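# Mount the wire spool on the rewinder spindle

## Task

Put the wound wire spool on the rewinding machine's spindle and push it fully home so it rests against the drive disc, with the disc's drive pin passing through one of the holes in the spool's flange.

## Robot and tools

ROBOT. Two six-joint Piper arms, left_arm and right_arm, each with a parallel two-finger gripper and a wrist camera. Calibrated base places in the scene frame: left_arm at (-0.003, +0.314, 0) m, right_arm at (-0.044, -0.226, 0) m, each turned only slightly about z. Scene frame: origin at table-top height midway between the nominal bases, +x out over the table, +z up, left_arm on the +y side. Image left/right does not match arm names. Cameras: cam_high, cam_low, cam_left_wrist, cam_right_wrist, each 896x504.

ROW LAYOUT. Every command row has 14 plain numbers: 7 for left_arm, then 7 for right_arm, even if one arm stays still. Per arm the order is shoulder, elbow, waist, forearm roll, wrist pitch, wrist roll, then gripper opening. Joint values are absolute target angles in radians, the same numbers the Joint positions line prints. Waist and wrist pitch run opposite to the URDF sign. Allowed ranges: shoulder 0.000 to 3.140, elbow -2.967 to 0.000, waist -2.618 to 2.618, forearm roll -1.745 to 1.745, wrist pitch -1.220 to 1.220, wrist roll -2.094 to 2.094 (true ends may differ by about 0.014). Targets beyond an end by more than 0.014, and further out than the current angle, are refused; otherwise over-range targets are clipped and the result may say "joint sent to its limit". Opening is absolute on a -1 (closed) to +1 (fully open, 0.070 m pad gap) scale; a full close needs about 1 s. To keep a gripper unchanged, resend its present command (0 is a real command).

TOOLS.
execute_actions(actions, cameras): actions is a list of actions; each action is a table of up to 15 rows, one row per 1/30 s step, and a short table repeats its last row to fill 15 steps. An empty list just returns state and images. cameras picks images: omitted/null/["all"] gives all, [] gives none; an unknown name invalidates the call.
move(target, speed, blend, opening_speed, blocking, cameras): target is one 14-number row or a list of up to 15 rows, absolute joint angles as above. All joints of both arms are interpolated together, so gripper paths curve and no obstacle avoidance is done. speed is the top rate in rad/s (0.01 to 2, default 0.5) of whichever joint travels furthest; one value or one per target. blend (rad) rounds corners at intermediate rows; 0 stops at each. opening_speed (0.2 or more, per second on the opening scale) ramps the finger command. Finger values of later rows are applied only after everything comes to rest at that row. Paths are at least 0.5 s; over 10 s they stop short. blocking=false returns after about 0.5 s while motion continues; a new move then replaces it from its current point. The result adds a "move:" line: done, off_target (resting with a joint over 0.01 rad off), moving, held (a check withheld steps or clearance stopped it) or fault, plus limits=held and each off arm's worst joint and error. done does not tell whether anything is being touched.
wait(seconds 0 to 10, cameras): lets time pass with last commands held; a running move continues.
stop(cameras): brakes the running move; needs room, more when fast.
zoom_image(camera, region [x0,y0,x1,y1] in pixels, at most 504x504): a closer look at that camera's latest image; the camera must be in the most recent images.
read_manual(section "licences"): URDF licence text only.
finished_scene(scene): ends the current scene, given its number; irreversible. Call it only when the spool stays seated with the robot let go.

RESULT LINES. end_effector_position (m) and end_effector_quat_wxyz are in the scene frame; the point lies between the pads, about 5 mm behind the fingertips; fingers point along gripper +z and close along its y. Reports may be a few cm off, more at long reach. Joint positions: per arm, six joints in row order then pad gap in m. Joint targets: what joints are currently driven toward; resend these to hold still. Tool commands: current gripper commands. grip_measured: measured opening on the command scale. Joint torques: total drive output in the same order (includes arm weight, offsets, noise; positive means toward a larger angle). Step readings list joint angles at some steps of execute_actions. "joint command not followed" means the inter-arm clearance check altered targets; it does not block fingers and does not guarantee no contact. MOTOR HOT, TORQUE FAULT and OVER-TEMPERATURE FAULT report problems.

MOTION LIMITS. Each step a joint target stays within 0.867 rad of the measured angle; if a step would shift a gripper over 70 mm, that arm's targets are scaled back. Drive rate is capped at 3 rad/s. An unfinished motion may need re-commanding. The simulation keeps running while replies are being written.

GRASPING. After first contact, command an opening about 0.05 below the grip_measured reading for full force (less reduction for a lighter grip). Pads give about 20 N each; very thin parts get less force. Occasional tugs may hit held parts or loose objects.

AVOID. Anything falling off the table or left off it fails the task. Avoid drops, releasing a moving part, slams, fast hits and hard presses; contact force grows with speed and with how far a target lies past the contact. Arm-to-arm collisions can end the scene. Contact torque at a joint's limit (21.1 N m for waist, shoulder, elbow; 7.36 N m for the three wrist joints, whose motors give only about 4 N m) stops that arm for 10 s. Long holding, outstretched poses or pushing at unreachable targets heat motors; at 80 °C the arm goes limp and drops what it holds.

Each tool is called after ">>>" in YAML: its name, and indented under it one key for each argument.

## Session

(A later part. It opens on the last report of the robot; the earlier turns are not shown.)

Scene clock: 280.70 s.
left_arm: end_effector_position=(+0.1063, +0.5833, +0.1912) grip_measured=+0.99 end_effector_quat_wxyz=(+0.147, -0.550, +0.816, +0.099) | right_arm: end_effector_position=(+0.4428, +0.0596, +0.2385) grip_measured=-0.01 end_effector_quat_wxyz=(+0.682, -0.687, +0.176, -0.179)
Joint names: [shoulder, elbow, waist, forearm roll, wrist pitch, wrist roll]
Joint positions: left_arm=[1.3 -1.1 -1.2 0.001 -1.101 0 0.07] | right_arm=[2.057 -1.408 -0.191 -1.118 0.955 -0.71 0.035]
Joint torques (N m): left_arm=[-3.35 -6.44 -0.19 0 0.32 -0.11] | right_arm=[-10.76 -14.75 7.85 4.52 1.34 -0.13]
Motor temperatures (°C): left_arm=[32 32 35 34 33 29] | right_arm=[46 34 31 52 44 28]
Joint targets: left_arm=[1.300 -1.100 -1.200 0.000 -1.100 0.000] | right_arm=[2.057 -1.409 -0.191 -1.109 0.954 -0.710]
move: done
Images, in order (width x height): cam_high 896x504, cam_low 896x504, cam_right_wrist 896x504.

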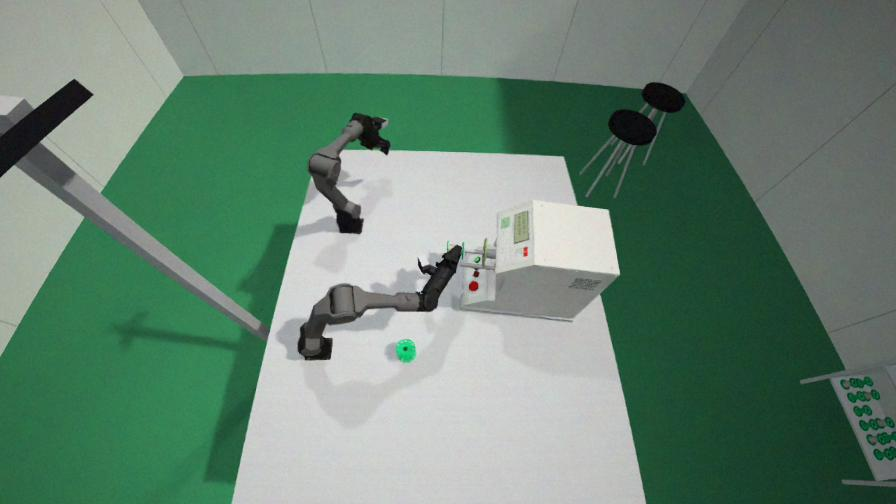

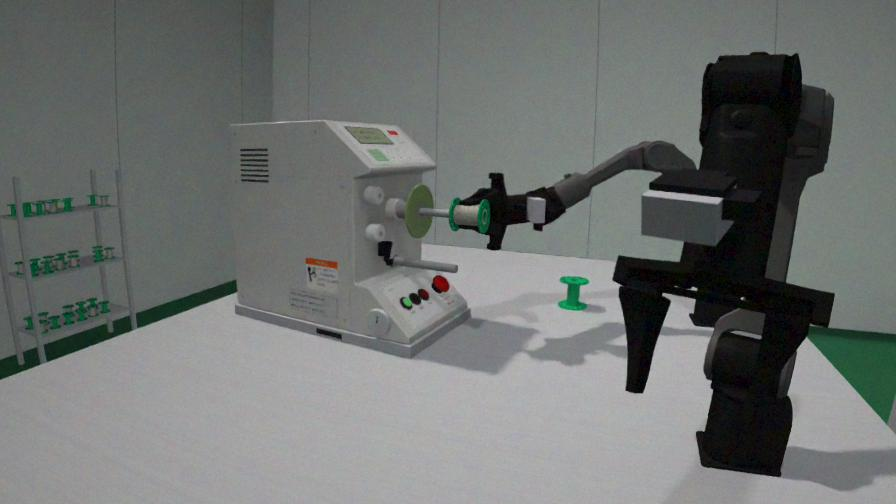

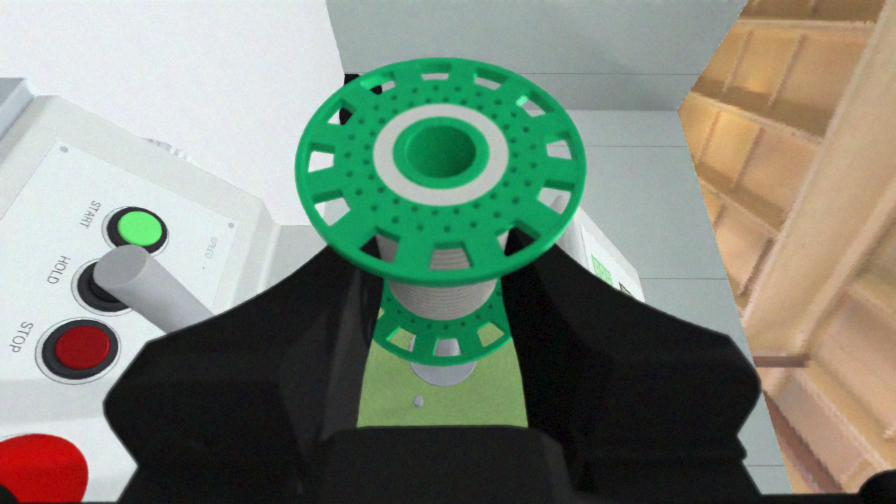

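>>> move:
  target: [1.3, -1.1, -1.2, 0, -1.1, 0, 1, 2.0419, -1.3769, -0.2091, -1.0481, 0.9174, -0.7586, -0.08]
  speed: 0.05
  opening_speed: 0.3
  cameras: ["cam_low", "cam_right_wrist", "cam_high"]

>>> zoom_image:
  camera: "cam_high"
  region: [432, 230, 492, 270]

>>> zoom_image:
  camera: "cam_low"
  region: [400, 180, 510, 250]

>>> zoom_image:
  camera: "cam_right_wrist"
  region: [350, 310, 550, 430]

Scene clock: 290.67 s.
left_arm: end_effector_position=(+0.1063, +0.5833, +0.1912) grip_measured=+0.99 end_effector_quat_wxyz=(+0.147, -0.550, +0.816, +0.099) | right_arm: end_effector_position=(+0.4450, +0.0597, +0.2387) grip_measured=-0.01 end_effector_quat_wxyz=(+0.680, -0.680, +0.194, -0.194)
Joint names: [shoulder, elbow, waist, forearm roll, wrist pitch, wrist roll]
Joint positions: left_arm=[1.3 -1.1 -1.2 0.001 -1.101 0 0.07] | right_arm=[2.042 -1.377 -0.209 -1.047 0.918 -0.759 0.035]
Joint torques (N m): left_arm=[-3.29 -6.59 -0.2 -0.01 0.33 -0.11] | right_arm=[-12.14 -11.97 6.13 3.88 2.26 -0.04]
Motor temperatures (°C): left_arm=[32 32 35 34 33 29] | right_arm=[48 35 31 65 44 28]
Joint targets: left_arm=[1.300 -1.100 -1.200 0.000 -1.100 0.000] | right_arm=[2.042 -1.377 -0.209 -1.048 0.917 -0.759]
MOTOR HOT: the forearm roll of the right arm reports 65 °C; the controller stops that arm at 80 °C. To cool a motor, set the load down, stop pushing, or move to a pose that needs little force.
move: done
Images, in order (width x height): cam_high 896x504, cam_low 896x504, cam_right_wrist 896x504.

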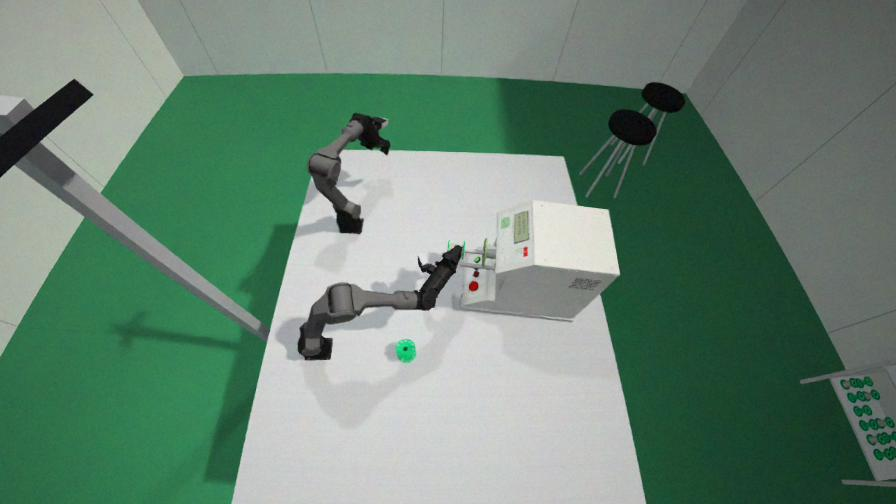

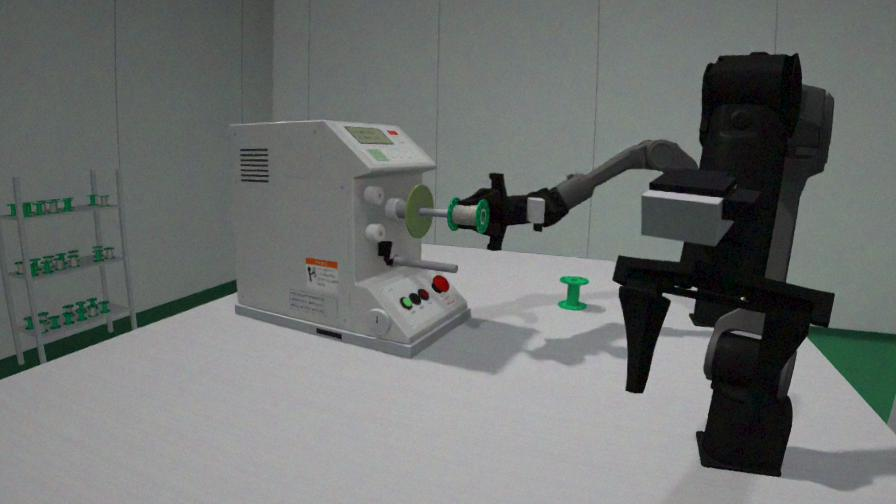

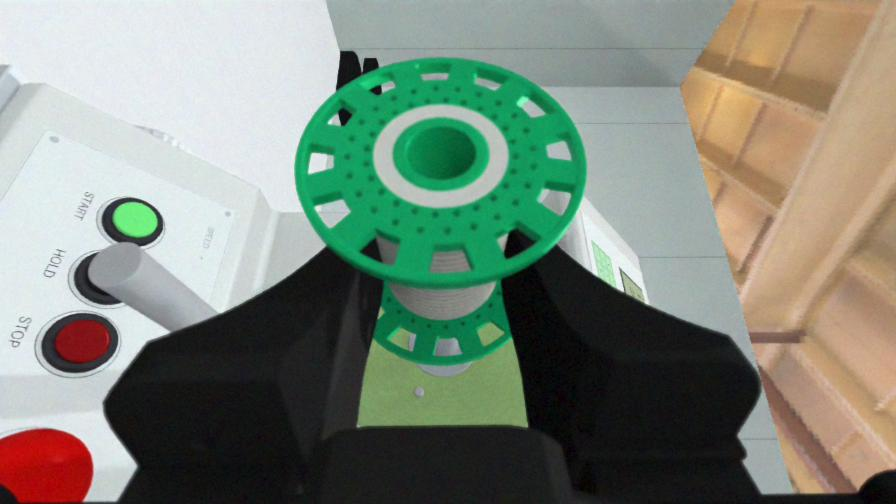

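Scaled by 8.400 from the camera's 896x504 image, which has a finer 1280x720 frame.

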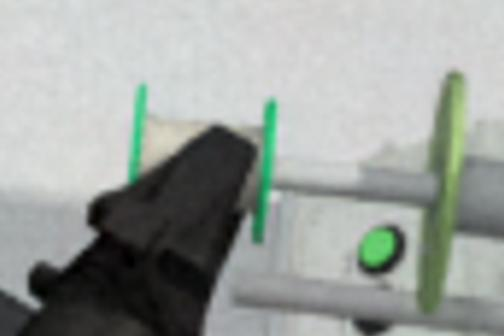

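Scaled by 4.582 from the camera's 896x504 image, which has a finer 1280x720 frame.

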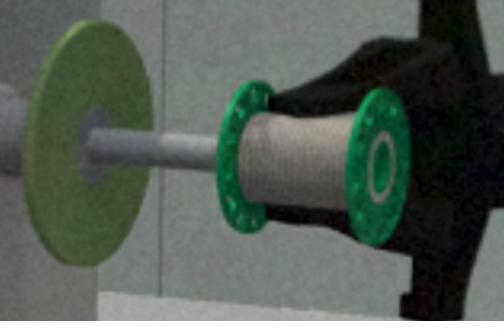

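Scaled by 2.520 from the camera's 896x504 image, which has a finer 1280x720 frame.

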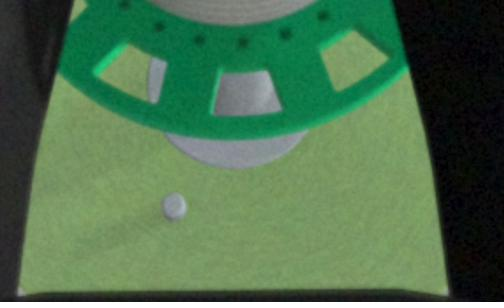

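>>> move:
  target: [1.3, -1.1, -1.2, 0, -1.1, 0, 1, 2.0375, -1.3694, -0.2105, -1.0450, 0.9179, -0.7626, -0.08]
  speed: 0.05
  cameras: []

Scene clock: 292.63 s.
left_arm: end_effector_position=(+0.1063, +0.5833, +0.1912) grip_measured=+0.99 end_effector_quat_wxyz=(+0.147, -0.550, +0.816, +0.099) | right_arm: end_effector_position=(+0.4437, +0.0597, +0.2384) grip_measured=-0.01 end_effector_quat_wxyz=(+0.680, -0.680, +0.194, -0.194)
Joint names: [shoulder, elbow, waist, forearm roll, wrist pitch, wrist roll]
Joint positions: left_arm=[1.3 -1.1 -1.2 0.001 -1.101 0 0.07] | right_arm=[2.038 -1.37 -0.21 -1.045 0.918 -0.762 0.035]
Joint torques (N m): left_arm=[-3.25 -6.65 -0.19 -0.02 0.34 -0.11] | right_arm=[-12.19 -9.57 4.31 2.79 3.22 -0.09]
Motor temperatures (°C): left_arm=[32 32 35 34 33 29] | right_arm=[48 35 31 65 44 28]
Joint targets: left_arm=[1.300 -1.100 -1.200 0.000 -1.100 0.000] | right_arm=[2.037 -1.369 -0.210 -1.045 0.918 -0.763]
MOTOR HOT: still on. The forearm roll of the right arm reports 65 °C.
move: done
No camera images: "cameras" was empty.

>>> move:
  target: [1.3, -1.1, -1.2, 0, -1.1, 0, 1, 2.0389, -1.3680, -0.2105, -1.0431, 0.9189, -0.7656, -0.08]
  speed: 0.05
  cameras: []

Scene clock: 295.50 s.
left_arm: end_effector_position=(+0.1063, +0.5833, +0.1912) grip_measured=+0.99 end_effector_quat_wxyz=(+0.147, -0.550, +0.816, +0.099) | right_arm: end_effector_position=(+0.4434, +0.0597, +0.2383) grip_measured=-0.01 end_effector_quat_wxyz=(+0.680, -0.680, +0.194, -0.194)
Joint names: [shoulder, elbow, waist, forearm roll, wrist pitch, wrist roll]
Joint positions: left_arm=[1.3 -1.1 -1.2 0.001 -1.101 0 0.07] | right_arm=[2.038 -1.368 -0.21 -1.043 0.919 -0.766 0.035]
Joint torques (N m): left_arm=[-3.22 -6.72 -0.2 -0.02 0.34 -0.11] | right_arm=[-10.09 -9.01 3.26 2.59 2.96 -0.09]
Motor temperatures (°C): left_arm=[32 32 35 34 33 29] | right_arm=[49 35 31 63 46 28]
Joint targets: left_arm=[1.300 -1.100 -1.200 0.000 -1.100 0.000] | right_arm=[2.039 -1.368 -0.210 -1.043 0.919 -0.766]
MOTOR HOT: still on. The forearm roll of the right arm reports 63 °C.
move: done
No camera images: "cameras" was empty.

>>> move:
  target: [1.3, -1.1, -1.2, 0, -1.1, 0, 1, 2.0377, -1.3612, -0.2114, -1.0387, 0.9204, -0.7720, -0.08]
  speed: 0.05
  cameras: []

Scene clock: 296.97 s.
left_arm: end_effector_position=(+0.1063, +0.5833, +0.1912) grip_measured=+0.99 end_effector_quat_wxyz=(+0.147, -0.550, +0.816, +0.099) | right_arm: end_effector_position=(+0.4427, +0.0597, +0.2374) grip_measured=-0.01 end_effector_quat_wxyz=(+0.680, -0.680, +0.194, -0.194)
Joint names: [shoulder, elbow, waist, forearm roll, wrist pitch, wrist roll]
Joint positions: left_arm=[1.3 -1.1 -1.2 0.001 -1.101 0 0.07] | right_arm=[2.037 -1.362 -0.211 -1.038 0.921 -0.771 0.035]
Joint torques (N m): left_arm=[-3.22 -6.79 -0.2 -0.02 0.35 -0.11] | right_arm=[-8.41 -5.57 3.02 1.51 1.33 -0.05]
Motor temperatures (°C): left_arm=[32 32 35 34 33 29] | right_arm=[49 35 31 62 46 28]
Joint targets: left_arm=[1.300 -1.100 -1.200 0.000 -1.100 0.000] | right_arm=[2.038 -1.361 -0.211 -1.039 0.920 -0.772]
MOTOR HOT: cleared for the motors of the right arm.
move: done
No camera images: "cameras" was empty.

>>> move:
  target: [1.3, -1.1, -1.2, 0, -1.1, 0, 1, 2.0493, -1.3812, -0.2091, -1.0468, 0.9192, -0.7612, -0.08]
  speed: 0.04
  cameras: ["cam_right_wrist"]

Scene clock: 299.80 s.
left_arm: end_effector_position=(+0.1063, +0.5833, +0.1912) grip_measured=+0.99 end_effector_quat_wxyz=(+0.147, -0.550, +0.816, +0.099) | right_arm: end_effector_position=(+0.4460, +0.0601, +0.2371) grip_measured=-0.01 end_effector_quat_wxyz=(+0.680, -0.680, +0.193, -0.194)
Joint names: [shoulder, elbow, waist, forearm roll, wrist pitch, wrist roll]
Joint positions: left_arm=[1.3 -1.1 -1.2 0.001 -1.101 0 0.07] | right_arm=[2.048 -1.381 -0.209 -1.047 0.919 -0.762 0.035]
Joint torques (N m): left_arm=[-3.18 -6.83 -0.22 -0.03 0.35 -0.1] | right_arm=[-4.12 -5.01 2.18 0.51 -0.07 0.05]
Motor temperatures (°C): left_arm=[32 32 35 34 33 29] | right_arm=[49 35 30 58 45 28]
Joint targets: left_arm=[1.300 -1.100 -1.200 0.000 -1.100 0.000] | right_arm=[2.049 -1.381 -0.209 -1.047 0.919 -0.761]
move: done
Images, in order (width x height): cam_right_wrist 896x504.

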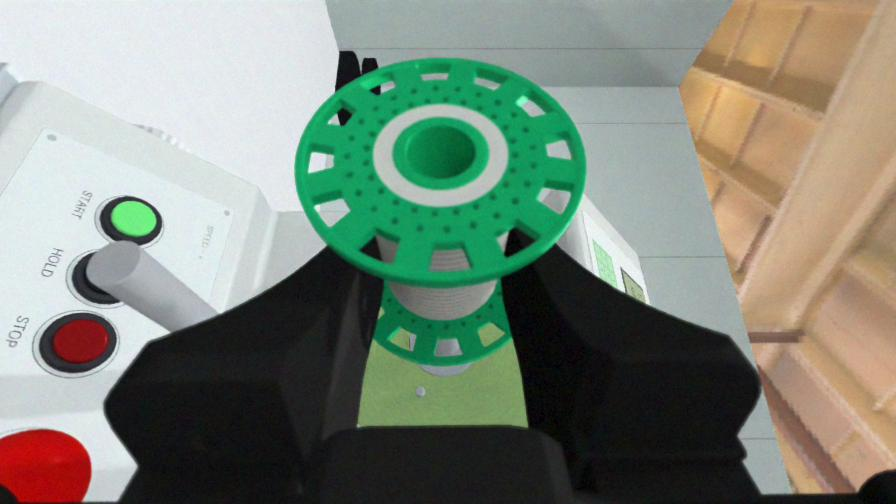

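>>> move:
  target: [1.3, -1.1, -1.2, 0, -1.1, 0, 1, 2.0710, -1.4219, -0.2012, -1.0655, 0.9157, -0.7368, -0.08]
  speed: 0.04
  cameras: ["cam_right_wrist"]

Scene clock: 303.60 s.
left_arm: end_effector_position=(+0.1063, +0.5833, +0.1912) grip_measured=+0.99 end_effector_quat_wxyz=(+0.147, -0.550, +0.816, +0.099) | right_arm: end_effector_position=(+0.4537, +0.0595, +0.2371) grip_measured=-0.01 end_effector_quat_wxyz=(+0.680, -0.680, +0.194, -0.193)
Joint names: [shoulder, elbow, waist, forearm roll, wrist pitch, wrist roll]
Joint positions: left_arm=[1.3 -1.1 -1.2 0.001 -1.101 0 0.07] | right_arm=[2.071 -1.422 -0.202 -1.065 0.916 -0.737 0.035]
Joint torques (N m): left_arm=[-3.17 -6.92 -0.18 -0.04 0.36 -0.11] | right_arm=[-4.81 -5.47 1.75 0.66 0.24 0.04]
Motor temperatures (°C): left_arm=[32 32 35 34 33 29] | right_arm=[48 35 30 54 44 28]
Joint targets: left_arm=[1.300 -1.100 -1.200 0.000 -1.100 0.000] | right_arm=[2.071 -1.422 -0.201 -1.065 0.916 -0.737]
move: done
Images, in order (width x height): cam_right_wrist 896x504.

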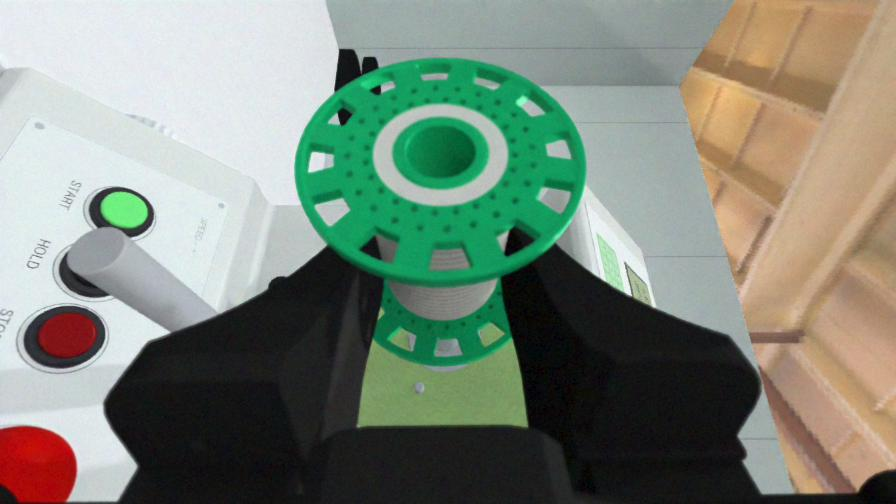

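>>> move:
  target: [1.3, -1.1, -1.2, 0, -1.1, 0, 1, 2.1195, -1.5088, -0.1873, -1.1033, 0.9078, -0.6868, -0.08]
  speed: 0.06
  cameras: ["cam_right_wrist", "cam_low", "cam_high"]

>>> zoom_image:
  camera: "cam_low"
  region: [390, 180, 500, 250]

>>> zoom_image:
  camera: "cam_right_wrist"
  region: [350, 310, 550, 430]

Scene clock: 307.93 s.
left_arm: end_effector_position=(+0.1063, +0.5833, +0.1912) grip_measured=+0.99 end_effector_quat_wxyz=(+0.147, -0.550, +0.816, +0.099) | right_arm: end_effector_position=(+0.4699, +0.0576, +0.2376) grip_measured=-0.01 end_effector_quat_wxyz=(+0.680, -0.680, +0.194, -0.194)
Joint names: [shoulder, elbow, waist, forearm roll, wrist pitch, wrist roll]
Joint positions: left_arm=[1.3 -1.1 -1.2 0.001 -1.101 0 0.07] | right_arm=[2.12 -1.509 -0.188 -1.103 0.908 -0.687 0.035]
Joint torques (N m): left_arm=[-3.09 -6.99 -0.19 -0.04 0.36 -0.11] | right_arm=[-6.87 -7.17 2.05 1.25 0.91 -0.01]
Motor temperatures (°C): left_arm=[32 32 34 34 33 29] | right_arm=[47 34 30 51 43 28]
Joint targets: left_arm=[1.300 -1.100 -1.200 0.000 -1.100 0.000] | right_arm=[2.119 -1.509 -0.187 -1.103 0.908 -0.687]
move: done
Images, in order (width x height): cam_high 896x504, cam_low 896x504, cam_right_wrist 896x504.

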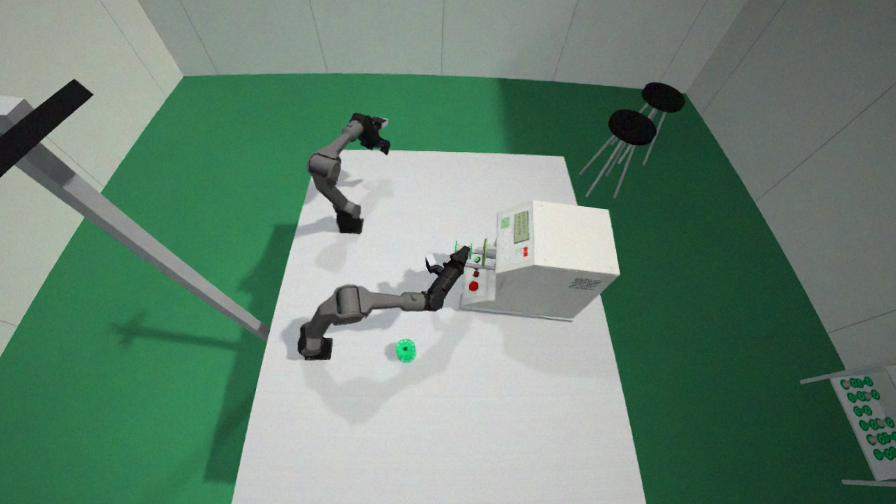

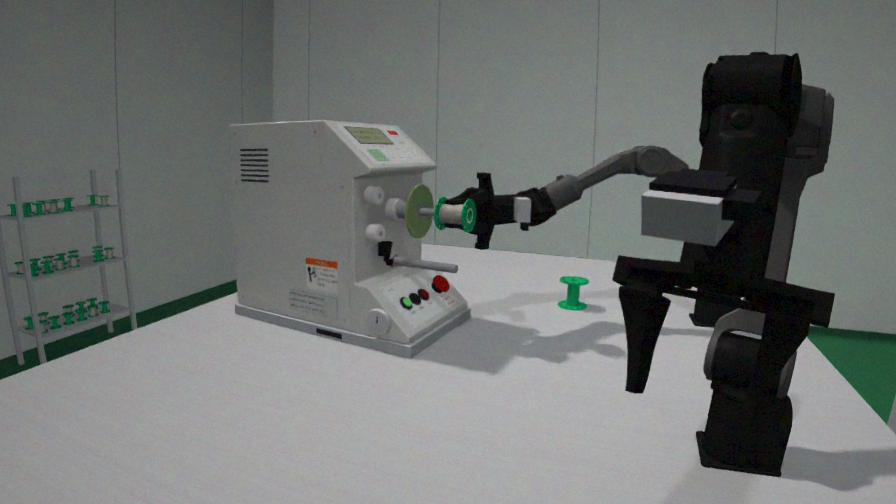

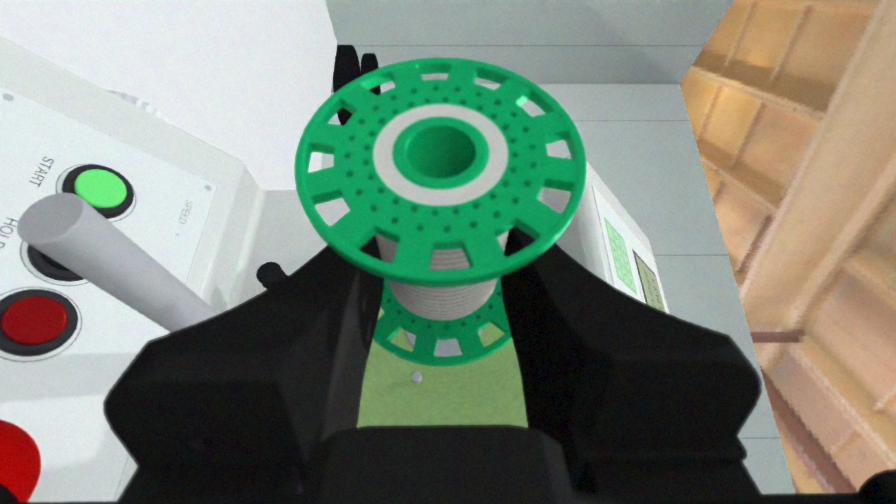

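Scaled by 4.582 from the camera's 896x504 image, which has a finer 1280x720 frame.

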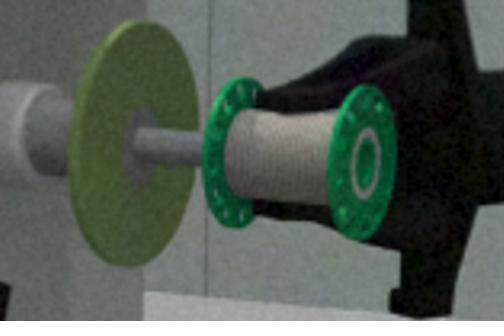

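Scaled by 2.520 from the camera's 896x504 image, which has a finer 1280x720 frame.

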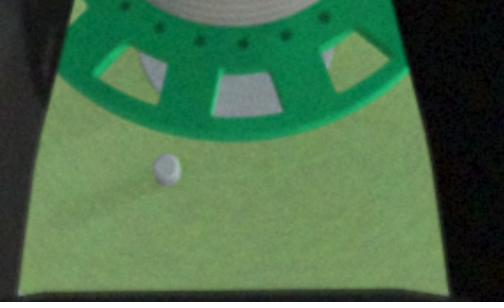

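>>> move:
  target: [1.3, -1.1, -1.2, 0, -1.1, 0, 1, 2.1722, -1.6408, -0.1716, -1.2155, 0.8653, -0.5787, -0.08]
  speed: 0.07
  cameras: ["cam_right_wrist", "cam_low"]

>>> zoom_image:
  camera: "cam_low"
  region: [390, 180, 500, 250]

>>> zoom_image:
  camera: "cam_right_wrist"
  region: [350, 310, 550, 430]

Scene clock: 317.83 s.
left_arm: end_effector_position=(+0.1063, +0.5833, +0.1912) grip_measured=+0.99 end_effector_quat_wxyz=(+0.147, -0.550, +0.816, +0.099) | right_arm: end_effector_position=(+0.4898, +0.0555, +0.2376) grip_measured=-0.01 end_effector_quat_wxyz=(+0.665, -0.695, +0.191, -0.196)
Joint names: [shoulder, elbow, waist, forearm roll, wrist pitch, wrist roll]
Joint positions: left_arm=[1.3 -1.1 -1.2 0.001 -1.101 0 0.07] | right_arm=[2.172 -1.641 -0.173 -1.216 0.865 -0.578 0.035]
Joint torques (N m): left_arm=[-3.02 -7.2 -0.18 -0.05 0.36 -0.1] | right_arm=[-7.08 -7.19 2.01 1.37 0.79 -0.07]
Motor temperatures (°C): left_arm=[32 32 34 34 33 29] | right_arm=[47 34 30 46 42 28]
Joint targets: left_arm=[1.300 -1.100 -1.200 0.000 -1.100 0.000] | right_arm=[2.172 -1.641 -0.172 -1.216 0.865 -0.579]
move: done
Images, in order (width x height): cam_low 896x504, cam_right_wrist 896x504.

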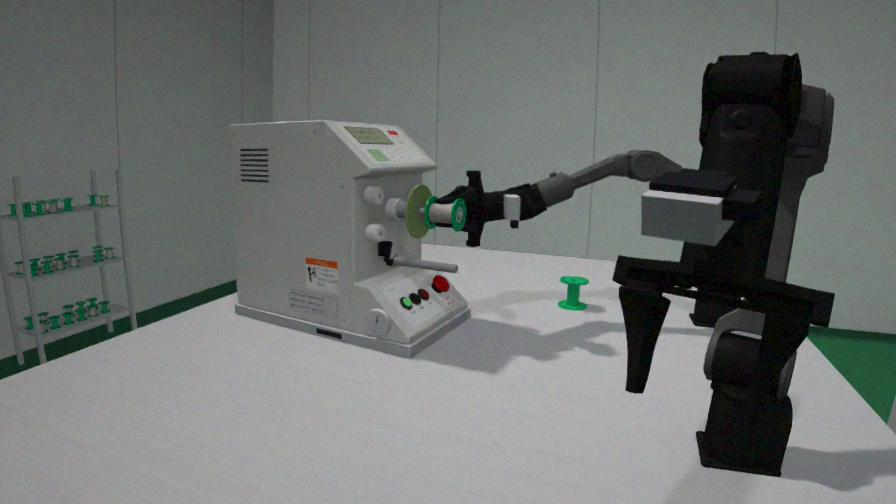

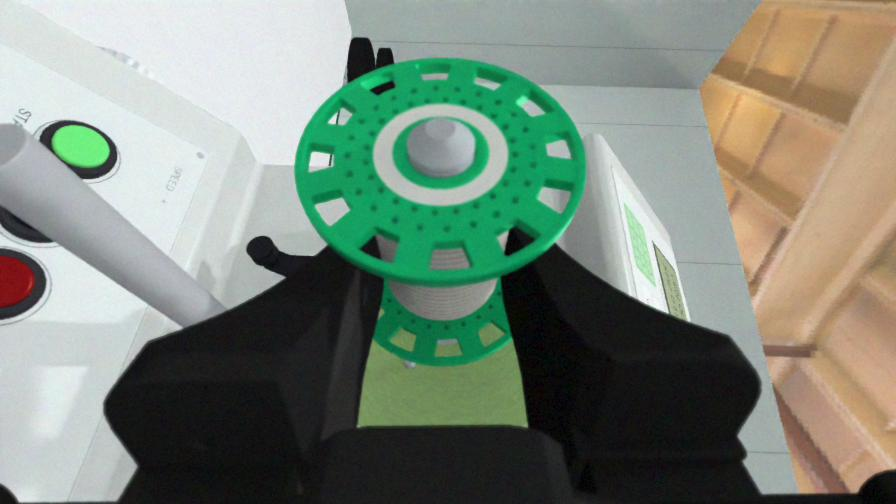

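Scaled by 4.582 from the camera's 896x504 image, which has a finer 1280x720 frame.

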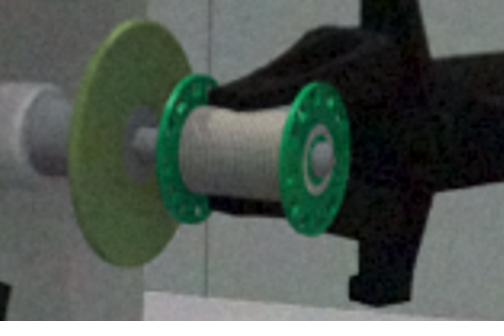

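Scaled by 2.520 from the camera's 896x504 image, which has a finer 1280x720 frame.

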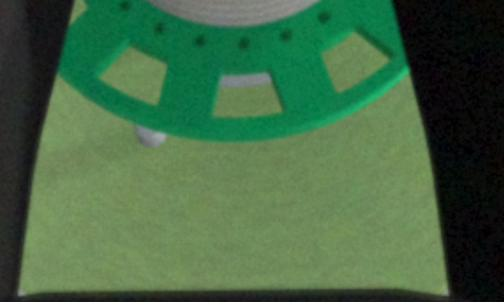

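>>> move:
  target: [1.3, -1.1, -1.2, 0, -1.1, 0, 1, 2.2058, -1.7031, -0.1646, -1.2433, 0.8617, -0.5403, -0.08]
  speed: 0.06
  cameras: ["cam_right_wrist", "cam_low"]

>>> zoom_image:
  camera: "cam_low"
  region: [390, 180, 500, 250]

>>> zoom_image:
  camera: "cam_right_wrist"
  region: [350, 310, 550, 430]

Scene clock: 323.43 s.
left_arm: end_effector_position=(+0.1063, +0.5833, +0.1912) grip_measured=+0.99 end_effector_quat_wxyz=(+0.147, -0.550, +0.816, +0.099) | right_arm: end_effector_position=(+0.4997, +0.0543, +0.2379) grip_measured=-0.01 end_effector_quat_wxyz=(+0.665, -0.695, +0.191, -0.196)
Joint names: [shoulder, elbow, waist, forearm roll, wrist pitch, wrist roll]
Joint positions: left_arm=[1.3 -1.1 -1.2 0.001 -1.101 0 0.07] | right_arm=[2.205 -1.703 -0.165 -1.243 0.862 -0.54 0.035]
Joint torques (N m): left_arm=[-2.98 -7.3 -0.2 -0.06 0.35 -0.1] | right_arm=[-7.47 -7.57 1.86 1.35 0.76 -0.01]
Motor temperatures (°C): left_arm=[32 32 34 34 33 29] | right_arm=[47 34 30 44 42 28]
Joint targets: left_arm=[1.300 -1.100 -1.200 0.000 -1.100 0.000] | right_arm=[2.206 -1.703 -0.165 -1.243 0.862 -0.540]
move: done
Images, in order (width x height): cam_low 896x504, cam_right_wrist 896x504.

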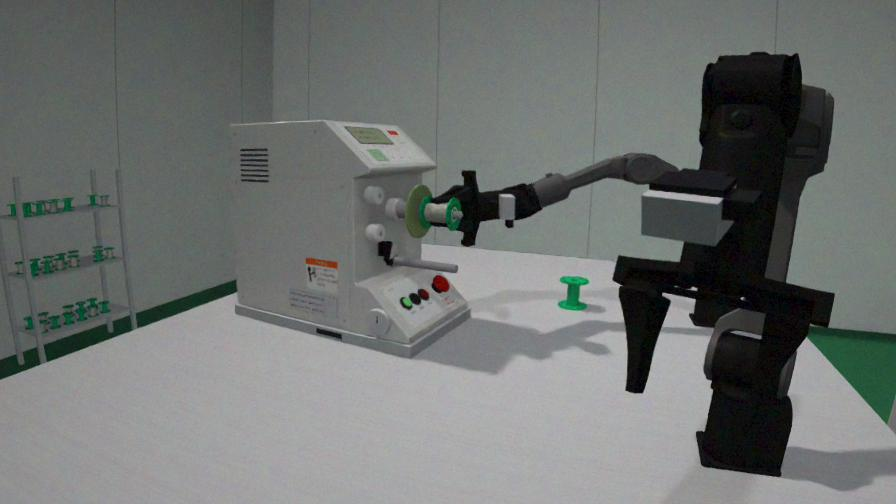

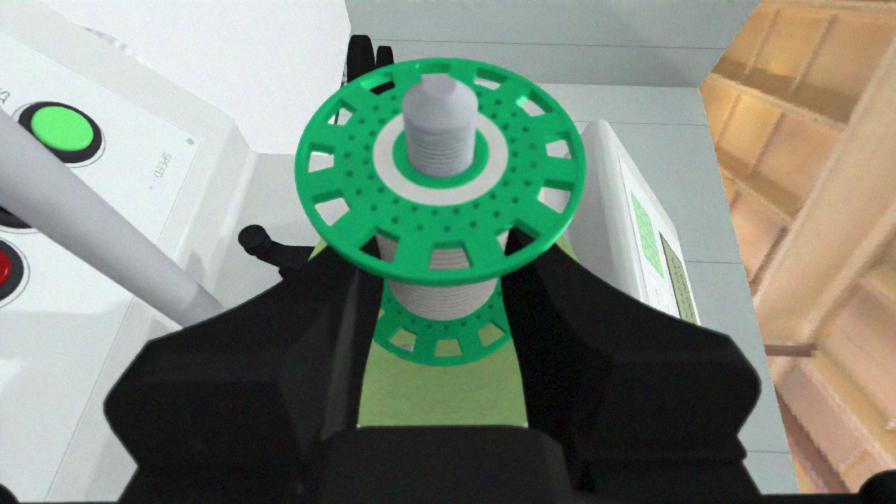

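Scaled by 4.582 from the camera's 896x504 image, which has a finer 1280x720 frame.

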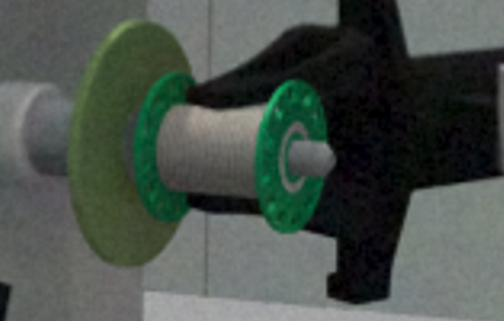

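Scaled by 2.520 from the camera's 896x504 image, which has a finer 1280x720 frame.

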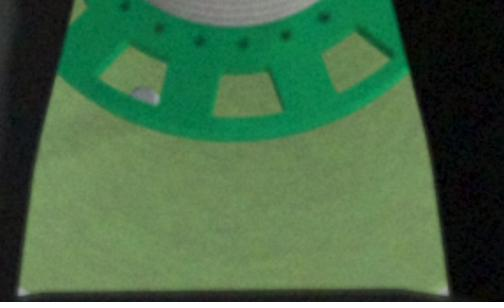

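>>> move:
  target: [1.3, -1.1, -1.2, 0, -1.1, 0, 1, 2.2345, -1.7563, -0.1588, -1.2669, 0.8592, -0.5074, -0.08]
  speed: 0.05
  cameras: ["cam_right_wrist", "cam_low"]

>>> zoom_image:
  camera: "cam_low"
  region: [390, 180, 500, 250]

>>> zoom_image:
  camera: "cam_right_wrist"
  region: [350, 310, 550, 430]

Scene clock: 327.37 s.
left_arm: end_effector_position=(+0.1063, +0.5833, +0.1912) grip_measured=+0.99 end_effector_quat_wxyz=(+0.147, -0.550, +0.816, +0.099) | right_arm: end_effector_position=(+0.5076, +0.0536, +0.2381) grip_measured=-0.01 end_effector_quat_wxyz=(+0.665, -0.695, +0.191, -0.196)
Joint names: [shoulder, elbow, waist, forearm roll, wrist pitch, wrist roll]
Joint positions: left_arm=[1.3 -1.1 -1.2 0.001 -1.101 0 0.07] | right_arm=[2.234 -1.757 -0.16 -1.267 0.86 -0.508 0.035]
Joint torques (N m): left_arm=[-2.95 -7.4 -0.19 -0.07 0.35 -0.11] | right_arm=[-7.88 -8.02 1.76 1.51 0.77 0.02]
Motor temperatures (°C): left_arm=[32 32 34 34 33 29] | right_arm=[47 34 30 43 41 28]
Joint targets: left_arm=[1.300 -1.100 -1.200 0.000 -1.100 0.000] | right_arm=[2.235 -1.756 -0.159 -1.267 0.859 -0.507]
move: done
Images, in order (width x height): cam_low 896x504, cam_right_wrist 896x504.

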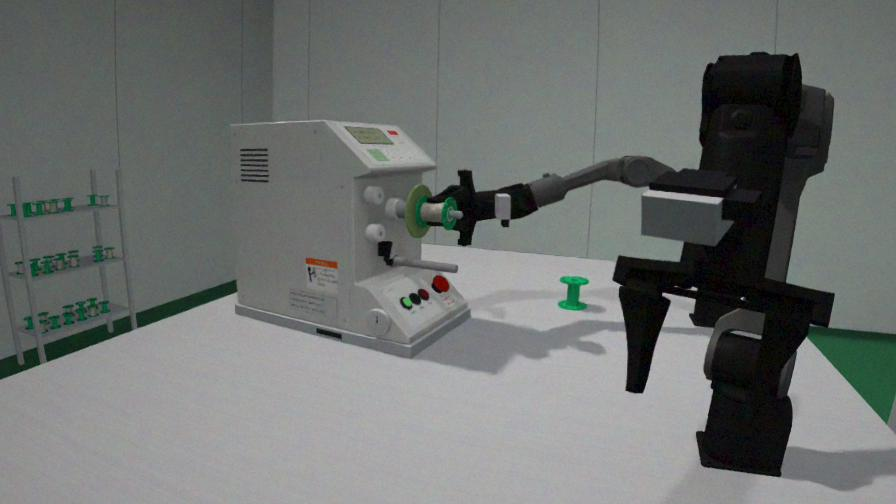

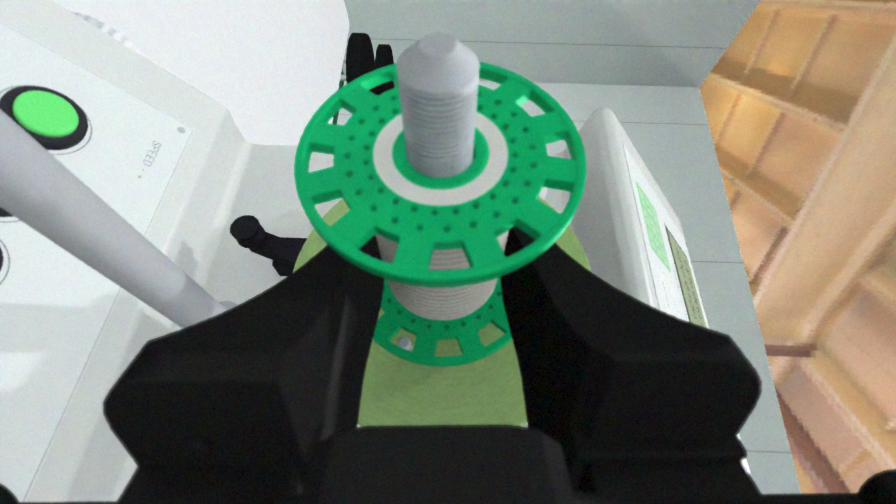

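Scaled by 4.582 from the camera's 896x504 image, which has a finer 1280x720 frame.

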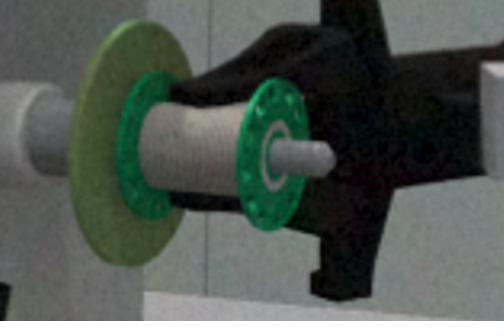

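Scaled by 2.520 from the camera's 896x504 image, which has a finer 1280x720 frame.

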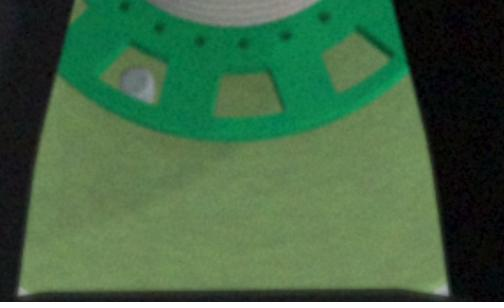

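>>> move:
  target: [1.3, -1.1, -1.2, 0, -1.1, 0, 1, 2.2509, -1.7867, -0.1557, -1.2804, 0.8578, -0.4887, -0.08]
  speed: 0.03
  cameras: ["cam_right_wrist", "cam_low"]

>>> zoom_image:
  camera: "cam_low"
  region: [390, 180, 500, 250]

>>> zoom_image:
  camera: "cam_right_wrist"
  region: [350, 310, 550, 430]

Scene clock: 330.63 s.
left_arm: end_effector_position=(+0.1063, +0.5833, +0.1912) grip_measured=+0.99 end_effector_quat_wxyz=(+0.147, -0.550, +0.816, +0.099) | right_arm: end_effector_position=(+0.5123, +0.0528, +0.2378) grip_measured=-0.01 end_effector_quat_wxyz=(+0.665, -0.695, +0.191, -0.196)
Joint names: [shoulder, elbow, waist, forearm roll, wrist pitch, wrist roll]
Joint positions: left_arm=[1.3 -1.1 -1.2 0.001 -1.101 0 0.07] | right_arm=[2.251 -1.787 -0.156 -1.28 0.858 -0.489 0.035]
Joint torques (N m): left_arm=[-2.9 -7.44 -0.19 -0.07 0.35 -0.11] | right_arm=[-7.97 -8.25 1.99 1.55 0.71 0.04]
Motor temperatures (°C): left_arm=[32 32 34 34 33 29] | right_arm=[47 34 30 43 41 28]
Joint targets: left_arm=[1.300 -1.100 -1.200 0.000 -1.100 0.000] | right_arm=[2.251 -1.787 -0.156 -1.280 0.858 -0.489]
move: done
Images, in order (width x height): cam_low 896x504, cam_right_wrist 896x504.

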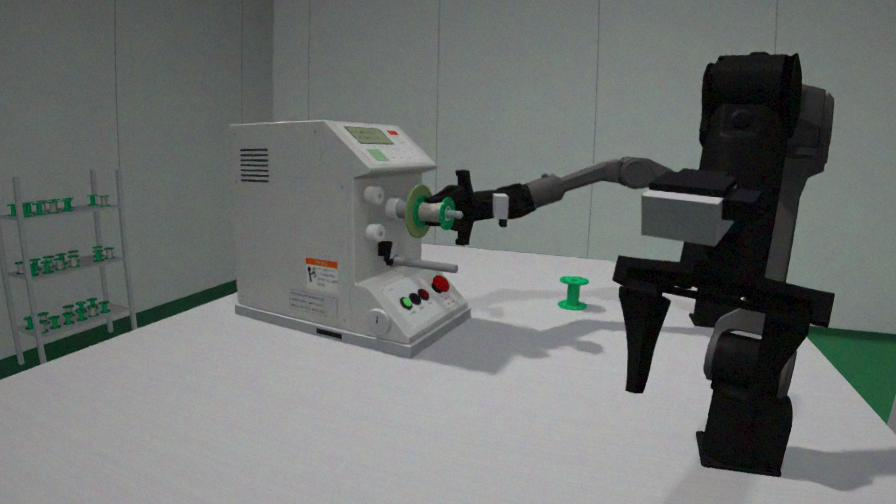

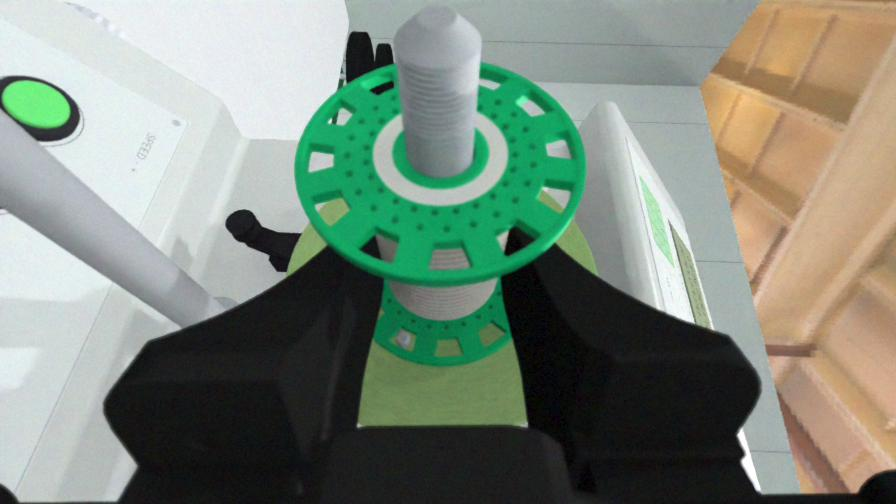

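Scaled by 4.582 from the camera's 896x504 image, which has a finer 1280x720 frame.

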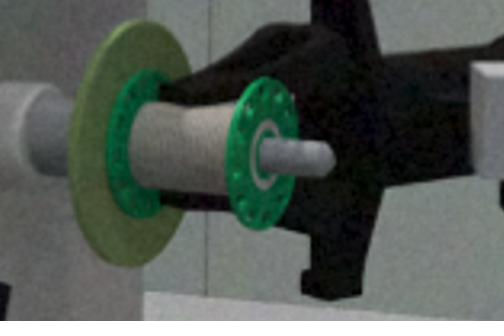

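Scaled by 2.520 from the camera's 896x504 image, which has a finer 1280x720 frame.

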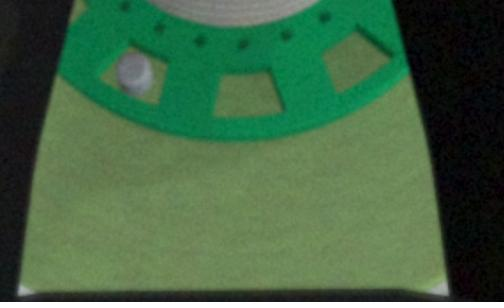

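>>> move:
  target: [1.3, -1.1, -1.2, 0, -1.1, 0, 1, 2.2618, -1.8070, -0.1536, -1.2894, 0.8569, -0.4762, -0.08]
  speed: 0.03
  cameras: ["cam_right_wrist", "cam_low"]

>>> zoom_image:
  camera: "cam_low"
  region: [390, 180, 500, 250]

>>> zoom_image:
  camera: "cam_right_wrist"
  region: [350, 310, 550, 430]

Scene clock: 334.07 s.
left_arm: end_effector_position=(+0.1063, +0.5833, +0.1912) grip_measured=+0.99 end_effector_quat_wxyz=(+0.147, -0.550, +0.816, +0.099) | right_arm: end_effector_position=(+0.5148, +0.0527, +0.2376) grip_measured=-0.01 end_effector_quat_wxyz=(+0.665, -0.695, +0.191, -0.196)
Joint names: [shoulder, elbow, waist, forearm roll, wrist pitch, wrist roll]
Joint positions: left_arm=[1.3 -1.1 -1.2 0.001 -1.101 0 0.07] | right_arm=[2.261 -1.806 -0.154 -1.29 0.858 -0.476 0.035]
Joint torques (N m): left_arm=[-2.86 -7.52 -0.2 -0.08 0.34 -0.1] | right_arm=[-6.4 -12.65 3.43 3.9 -3.25 -0.14]
Motor temperatures (°C): left_arm=[32 32 34 34 33 29] | right_arm=[47 34 30 43 41 28]
Joint targets: left_arm=[1.300 -1.100 -1.200 0.000 -1.100 0.000] | right_arm=[2.262 -1.807 -0.154 -1.289 0.857 -0.476]
move: done
Images, in order (width x height): cam_low 896x504, cam_right_wrist 896x504.

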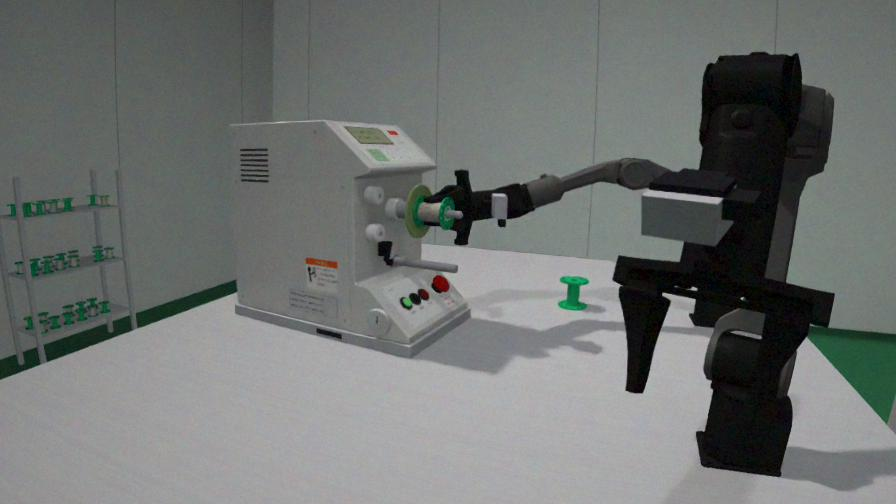

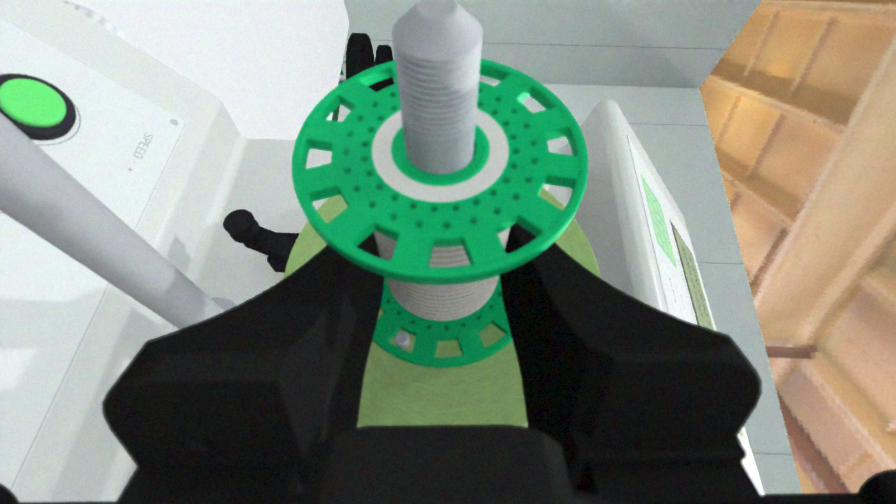

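Scaled by 4.582 from the camera's 896x504 image, which has a finer 1280x720 frame.

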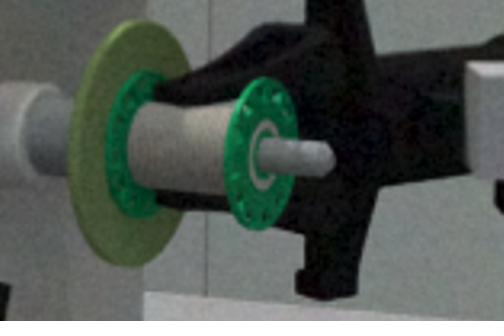

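Scaled by 2.520 from the camera's 896x504 image, which has a finer 1280x720 frame.

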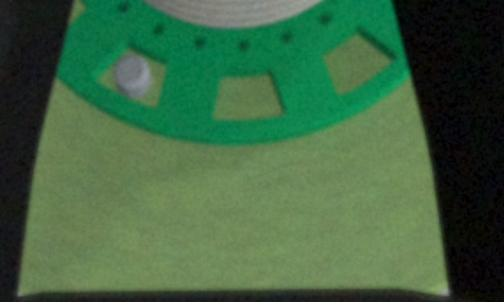

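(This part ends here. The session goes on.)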